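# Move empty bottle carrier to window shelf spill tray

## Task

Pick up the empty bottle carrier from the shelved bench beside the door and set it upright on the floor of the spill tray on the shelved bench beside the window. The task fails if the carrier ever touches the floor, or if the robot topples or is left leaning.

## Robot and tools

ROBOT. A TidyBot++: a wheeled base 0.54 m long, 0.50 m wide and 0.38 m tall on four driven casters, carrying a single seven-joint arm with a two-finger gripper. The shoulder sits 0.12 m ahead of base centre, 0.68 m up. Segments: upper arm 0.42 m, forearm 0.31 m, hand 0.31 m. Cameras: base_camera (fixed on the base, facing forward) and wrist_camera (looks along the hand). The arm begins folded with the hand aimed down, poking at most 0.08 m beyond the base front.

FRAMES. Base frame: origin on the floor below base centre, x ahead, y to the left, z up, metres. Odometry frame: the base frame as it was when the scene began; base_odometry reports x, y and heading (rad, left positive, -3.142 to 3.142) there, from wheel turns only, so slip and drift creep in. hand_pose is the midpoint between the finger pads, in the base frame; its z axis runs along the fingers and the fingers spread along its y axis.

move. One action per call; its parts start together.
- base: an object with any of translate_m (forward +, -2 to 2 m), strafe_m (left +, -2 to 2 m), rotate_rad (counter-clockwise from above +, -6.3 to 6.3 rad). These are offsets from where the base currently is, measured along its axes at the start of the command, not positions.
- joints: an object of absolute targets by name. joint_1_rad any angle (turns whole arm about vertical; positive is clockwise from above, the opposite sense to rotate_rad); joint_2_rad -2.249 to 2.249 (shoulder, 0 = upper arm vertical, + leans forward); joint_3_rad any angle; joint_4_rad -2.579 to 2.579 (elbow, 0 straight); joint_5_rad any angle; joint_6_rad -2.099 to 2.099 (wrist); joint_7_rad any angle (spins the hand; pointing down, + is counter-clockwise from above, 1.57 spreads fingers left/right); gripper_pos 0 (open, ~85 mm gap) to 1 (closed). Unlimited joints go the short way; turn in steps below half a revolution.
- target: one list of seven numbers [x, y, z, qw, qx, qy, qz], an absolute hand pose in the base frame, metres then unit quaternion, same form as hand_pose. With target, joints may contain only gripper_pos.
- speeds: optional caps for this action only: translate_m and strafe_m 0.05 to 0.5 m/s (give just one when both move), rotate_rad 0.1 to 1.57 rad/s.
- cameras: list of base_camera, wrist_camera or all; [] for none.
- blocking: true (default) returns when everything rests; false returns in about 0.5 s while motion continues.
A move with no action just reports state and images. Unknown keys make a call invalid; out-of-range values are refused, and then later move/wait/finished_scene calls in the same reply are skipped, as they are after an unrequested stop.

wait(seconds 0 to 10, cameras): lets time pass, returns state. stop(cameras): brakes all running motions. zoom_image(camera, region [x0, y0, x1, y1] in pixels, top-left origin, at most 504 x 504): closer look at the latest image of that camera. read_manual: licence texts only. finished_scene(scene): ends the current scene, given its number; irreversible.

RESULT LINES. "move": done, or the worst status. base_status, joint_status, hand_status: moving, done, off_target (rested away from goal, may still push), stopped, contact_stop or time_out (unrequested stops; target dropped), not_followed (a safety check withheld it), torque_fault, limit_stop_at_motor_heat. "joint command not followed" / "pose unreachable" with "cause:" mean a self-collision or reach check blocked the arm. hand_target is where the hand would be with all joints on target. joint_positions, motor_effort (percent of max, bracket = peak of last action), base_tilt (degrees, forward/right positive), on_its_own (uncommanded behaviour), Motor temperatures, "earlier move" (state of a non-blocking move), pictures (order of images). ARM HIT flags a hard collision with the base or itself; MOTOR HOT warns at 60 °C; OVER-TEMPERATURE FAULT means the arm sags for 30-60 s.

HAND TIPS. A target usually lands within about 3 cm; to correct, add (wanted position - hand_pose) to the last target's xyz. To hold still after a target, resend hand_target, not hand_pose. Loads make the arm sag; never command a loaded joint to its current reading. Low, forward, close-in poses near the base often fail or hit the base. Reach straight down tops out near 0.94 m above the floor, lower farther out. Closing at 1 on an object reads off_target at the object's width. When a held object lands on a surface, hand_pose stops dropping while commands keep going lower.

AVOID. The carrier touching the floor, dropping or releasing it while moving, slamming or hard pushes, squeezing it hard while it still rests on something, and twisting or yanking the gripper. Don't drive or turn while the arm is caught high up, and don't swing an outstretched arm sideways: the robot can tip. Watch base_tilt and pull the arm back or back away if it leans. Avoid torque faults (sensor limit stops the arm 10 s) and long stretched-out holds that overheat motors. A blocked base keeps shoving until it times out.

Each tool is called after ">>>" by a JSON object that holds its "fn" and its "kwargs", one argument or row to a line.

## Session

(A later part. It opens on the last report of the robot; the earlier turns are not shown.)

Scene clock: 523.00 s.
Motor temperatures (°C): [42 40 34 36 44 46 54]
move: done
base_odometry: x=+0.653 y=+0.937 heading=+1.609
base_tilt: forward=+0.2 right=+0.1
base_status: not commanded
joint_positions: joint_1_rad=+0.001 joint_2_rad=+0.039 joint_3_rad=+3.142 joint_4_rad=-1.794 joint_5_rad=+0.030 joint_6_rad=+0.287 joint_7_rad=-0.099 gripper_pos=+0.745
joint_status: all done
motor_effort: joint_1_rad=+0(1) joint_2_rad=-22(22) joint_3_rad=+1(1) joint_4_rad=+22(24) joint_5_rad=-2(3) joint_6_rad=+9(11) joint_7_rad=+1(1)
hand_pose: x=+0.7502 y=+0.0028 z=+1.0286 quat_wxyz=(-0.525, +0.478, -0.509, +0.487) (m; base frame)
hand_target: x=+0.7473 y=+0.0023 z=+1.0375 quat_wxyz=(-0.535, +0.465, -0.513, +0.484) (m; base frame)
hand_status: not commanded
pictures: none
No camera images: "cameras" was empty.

>>> {"fn": "move", "kwargs": {
  "joints": {"joint_2_rad":0.03,"joint_4_rad":-1.79,"joint_6_rad":0.275},
  "cameras": []
}}

>>> {"fn": "move", "kwargs": {
  "joints": {"gripper_pos":0.65},
  "cameras": []
}}

>>> {"fn": "move", "kwargs": {
  "joints": {"gripper_pos":0.25},
  "cameras": ["wrist_camera"]
}}

Scene clock: 532.23 s.
Motor temperatures (°C): [42 40 34 36 44 46 54]
move: done
base_odometry: x=+0.653 y=+0.937 heading=+1.609
base_tilt: forward=+0.2 right=+0.1
base_status: not commanded
joint_positions: joint_1_rad=+0.001 joint_2_rad=+0.039 joint_3_rad=+3.142 joint_4_rad=-1.794 joint_5_rad=+0.030 joint_6_rad=+0.287 joint_7_rad=-0.099 gripper_pos=+0.745
joint_status: all done
motor_effort: joint_1_rad=+0(0) joint_2_rad=-22(22) joint_3_rad=+0(1) joint_4_rad=+22(23) joint_5_rad=-1(2) joint_6_rad=+10(10) joint_7_rad=+0(1)
hand_pose: x=+0.7502 y=+0.0028 z=+1.0286 quat_wxyz=(-0.525, +0.478, -0.509, +0.487) (m; base frame)
hand_target: x=+0.7474 y=+0.0023 z=+1.0329 quat_wxyz=(-0.531, +0.469, -0.517, +0.480) (m; base frame)
hand_status: not commanded
pictures: none
No camera images: "cameras" was empty.

Scene clock: 533.03 s.
Motor temperatures (°C): [42 40 34 36 44 46 54]
move: done
base_odometry: x=+0.653 y=+0.937 heading=+1.609
base_tilt: forward=+0.1 right=+0.1
base_status: not commanded
joint_positions: joint_1_rad=+0.001 joint_2_rad=+0.036 joint_3_rad=+3.142 joint_4_rad=-1.798 joint_5_rad=+0.029 joint_6_rad=+0.287 joint_7_rad=-0.099 gripper_pos=+0.650
joint_status: all done
motor_effort: joint_1_rad=+0(1) joint_2_rad=-22(24) joint_3_rad=+0(1) joint_4_rad=+23(26) joint_5_rad=+0(2) joint_6_rad=+10(11) joint_7_rad=+1(2)
hand_pose: x=+0.7488 y=+0.0027 z=+1.0279 quat_wxyz=(-0.525, +0.478, -0.510, +0.486) (m; base frame)
hand_target: x=+0.7474 y=+0.0023 z=+1.0329 quat_wxyz=(-0.531, +0.469, -0.517, +0.480) (m; base frame)
hand_status: not commanded
pictures: none
No camera images: "cameras" was empty.

Scene clock: 533.80 s.
Motor temperatures (°C): [42 40 34 36 44 46 54]
move: done
base_odometry: x=+0.653 y=+0.937 heading=+1.609
base_tilt: forward=+0.2 right=+0.0
base_status: not commanded
joint_positions: joint_1_rad=+0.001 joint_2_rad=+0.036 joint_3_rad=+3.142 joint_4_rad=-1.798 joint_5_rad=+0.029 joint_6_rad=+0.287 joint_7_rad=-0.099 gripper_pos=+0.250
joint_status: all done
motor_effort: joint_1_rad=+0(1) joint_2_rad=-21(22) joint_3_rad=+0(1) joint_4_rad=+23(23) joint_5_rad=-1(2) joint_6_rad=+9(10) joint_7_rad=+1(2)
hand_pose: x=+0.7488 y=+0.0027 z=+1.0279 quat_wxyz=(-0.525, +0.478, -0.510, +0.486) (m; base frame)
hand_target: x=+0.7474 y=+0.0023 z=+1.0329 quat_wxyz=(-0.531, +0.469, -0.517, +0.480) (m; base frame)
hand_status: not commanded
pictures: wrist_camera
camera_calibration:
wrist_camera: T_world_to_cam=[[0.0513092, 0.0427284, -0.997768, 0.98684], [0.00323976, 0.999072, 0.0429508, 0.0114393], [0.998678, -0.0054363, 0.0511231, -0.672117], [0, 0, 0, 1]] pos_world=[0.620558, -0.0572486, 1.01851]

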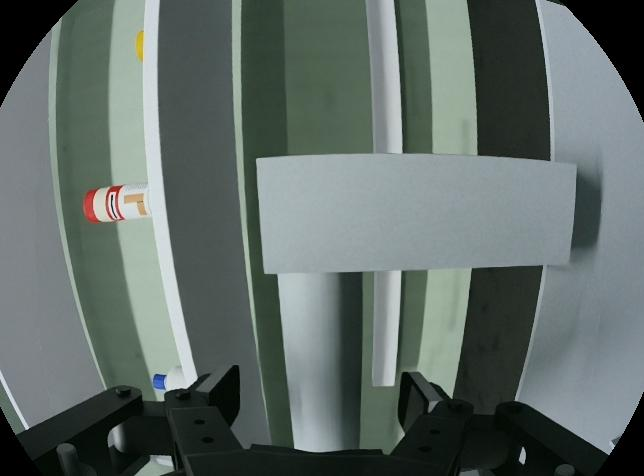

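>>> {"fn": "move", "kwargs": {
  "base": {"translate_m":-0.40},
  "speeds": {"translate_m":0.15},
  "cameras": ["wrist_camera"]
}}

>>> {"fn": "zoom_image", "kwargs": {
  "camera": "wrist_camera",
  "region": [200, 130, 644, 440]
}}

Scene clock: 546.40 s.
Motor temperatures (°C): [42 40 34 36 44 46 54]
move: done
base_odometry: x=+0.668 y=+0.537 heading=+1.609
base_tilt: forward=+0.2 right=+0.1
base_status: done
joint_positions: joint_1_rad=+0.001 joint_2_rad=+0.027 joint_3_rad=+3.142 joint_4_rad=-1.798 joint_5_rad=+0.029 joint_6_rad=+0.287 joint_7_rad=-0.099 gripper_pos=+0.250
joint_status: not commanded
motor_effort: joint_1_rad=+0(1) joint_2_rad=-20(24) joint_3_rad=+0(1) joint_4_rad=+23(24) joint_5_rad=+0(1) joint_6_rad=+10(10) joint_7_rad=+1(2)
hand_pose: x=+0.7456 y=+0.0027 z=+1.0336 quat_wxyz=(-0.527, +0.476, -0.507, +0.488) (m; base frame)
hand_target: x=+0.7474 y=+0.0023 z=+1.0329 quat_wxyz=(-0.531, +0.469, -0.517, +0.480) (m; base frame)
hand_status: not commanded
pictures: wrist_camera
camera_calibration:
wrist_camera: T_world_to_cam=[[0.0604555, 0.0427171, -0.997256, 0.985403], [0.00284586, 0.999072, 0.0429674, 0.0114749], [0.998167, -0.00543567, 0.0602779, -0.678299], [0, 0, 0, 1]] pos_world=[0.617449, -0.0572448, 1.02309]

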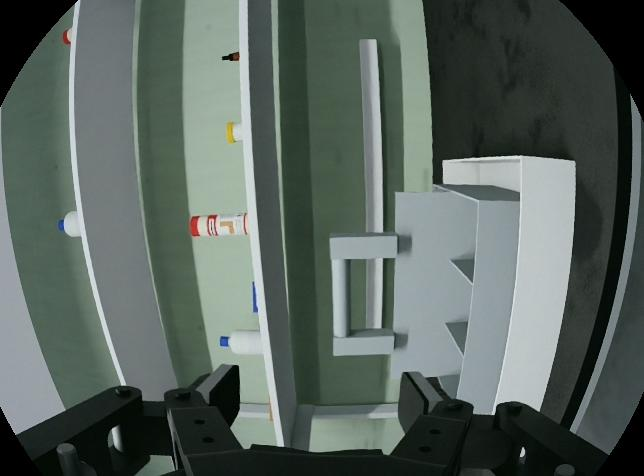

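Scaled by 1.135.

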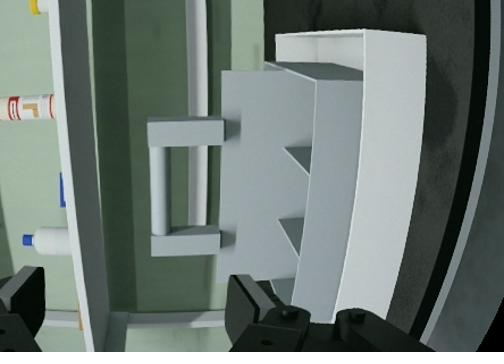

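>>> {"fn": "finished_scene", "kwargs": {
  "scene": 2
}}

The scene is finished: the task was done.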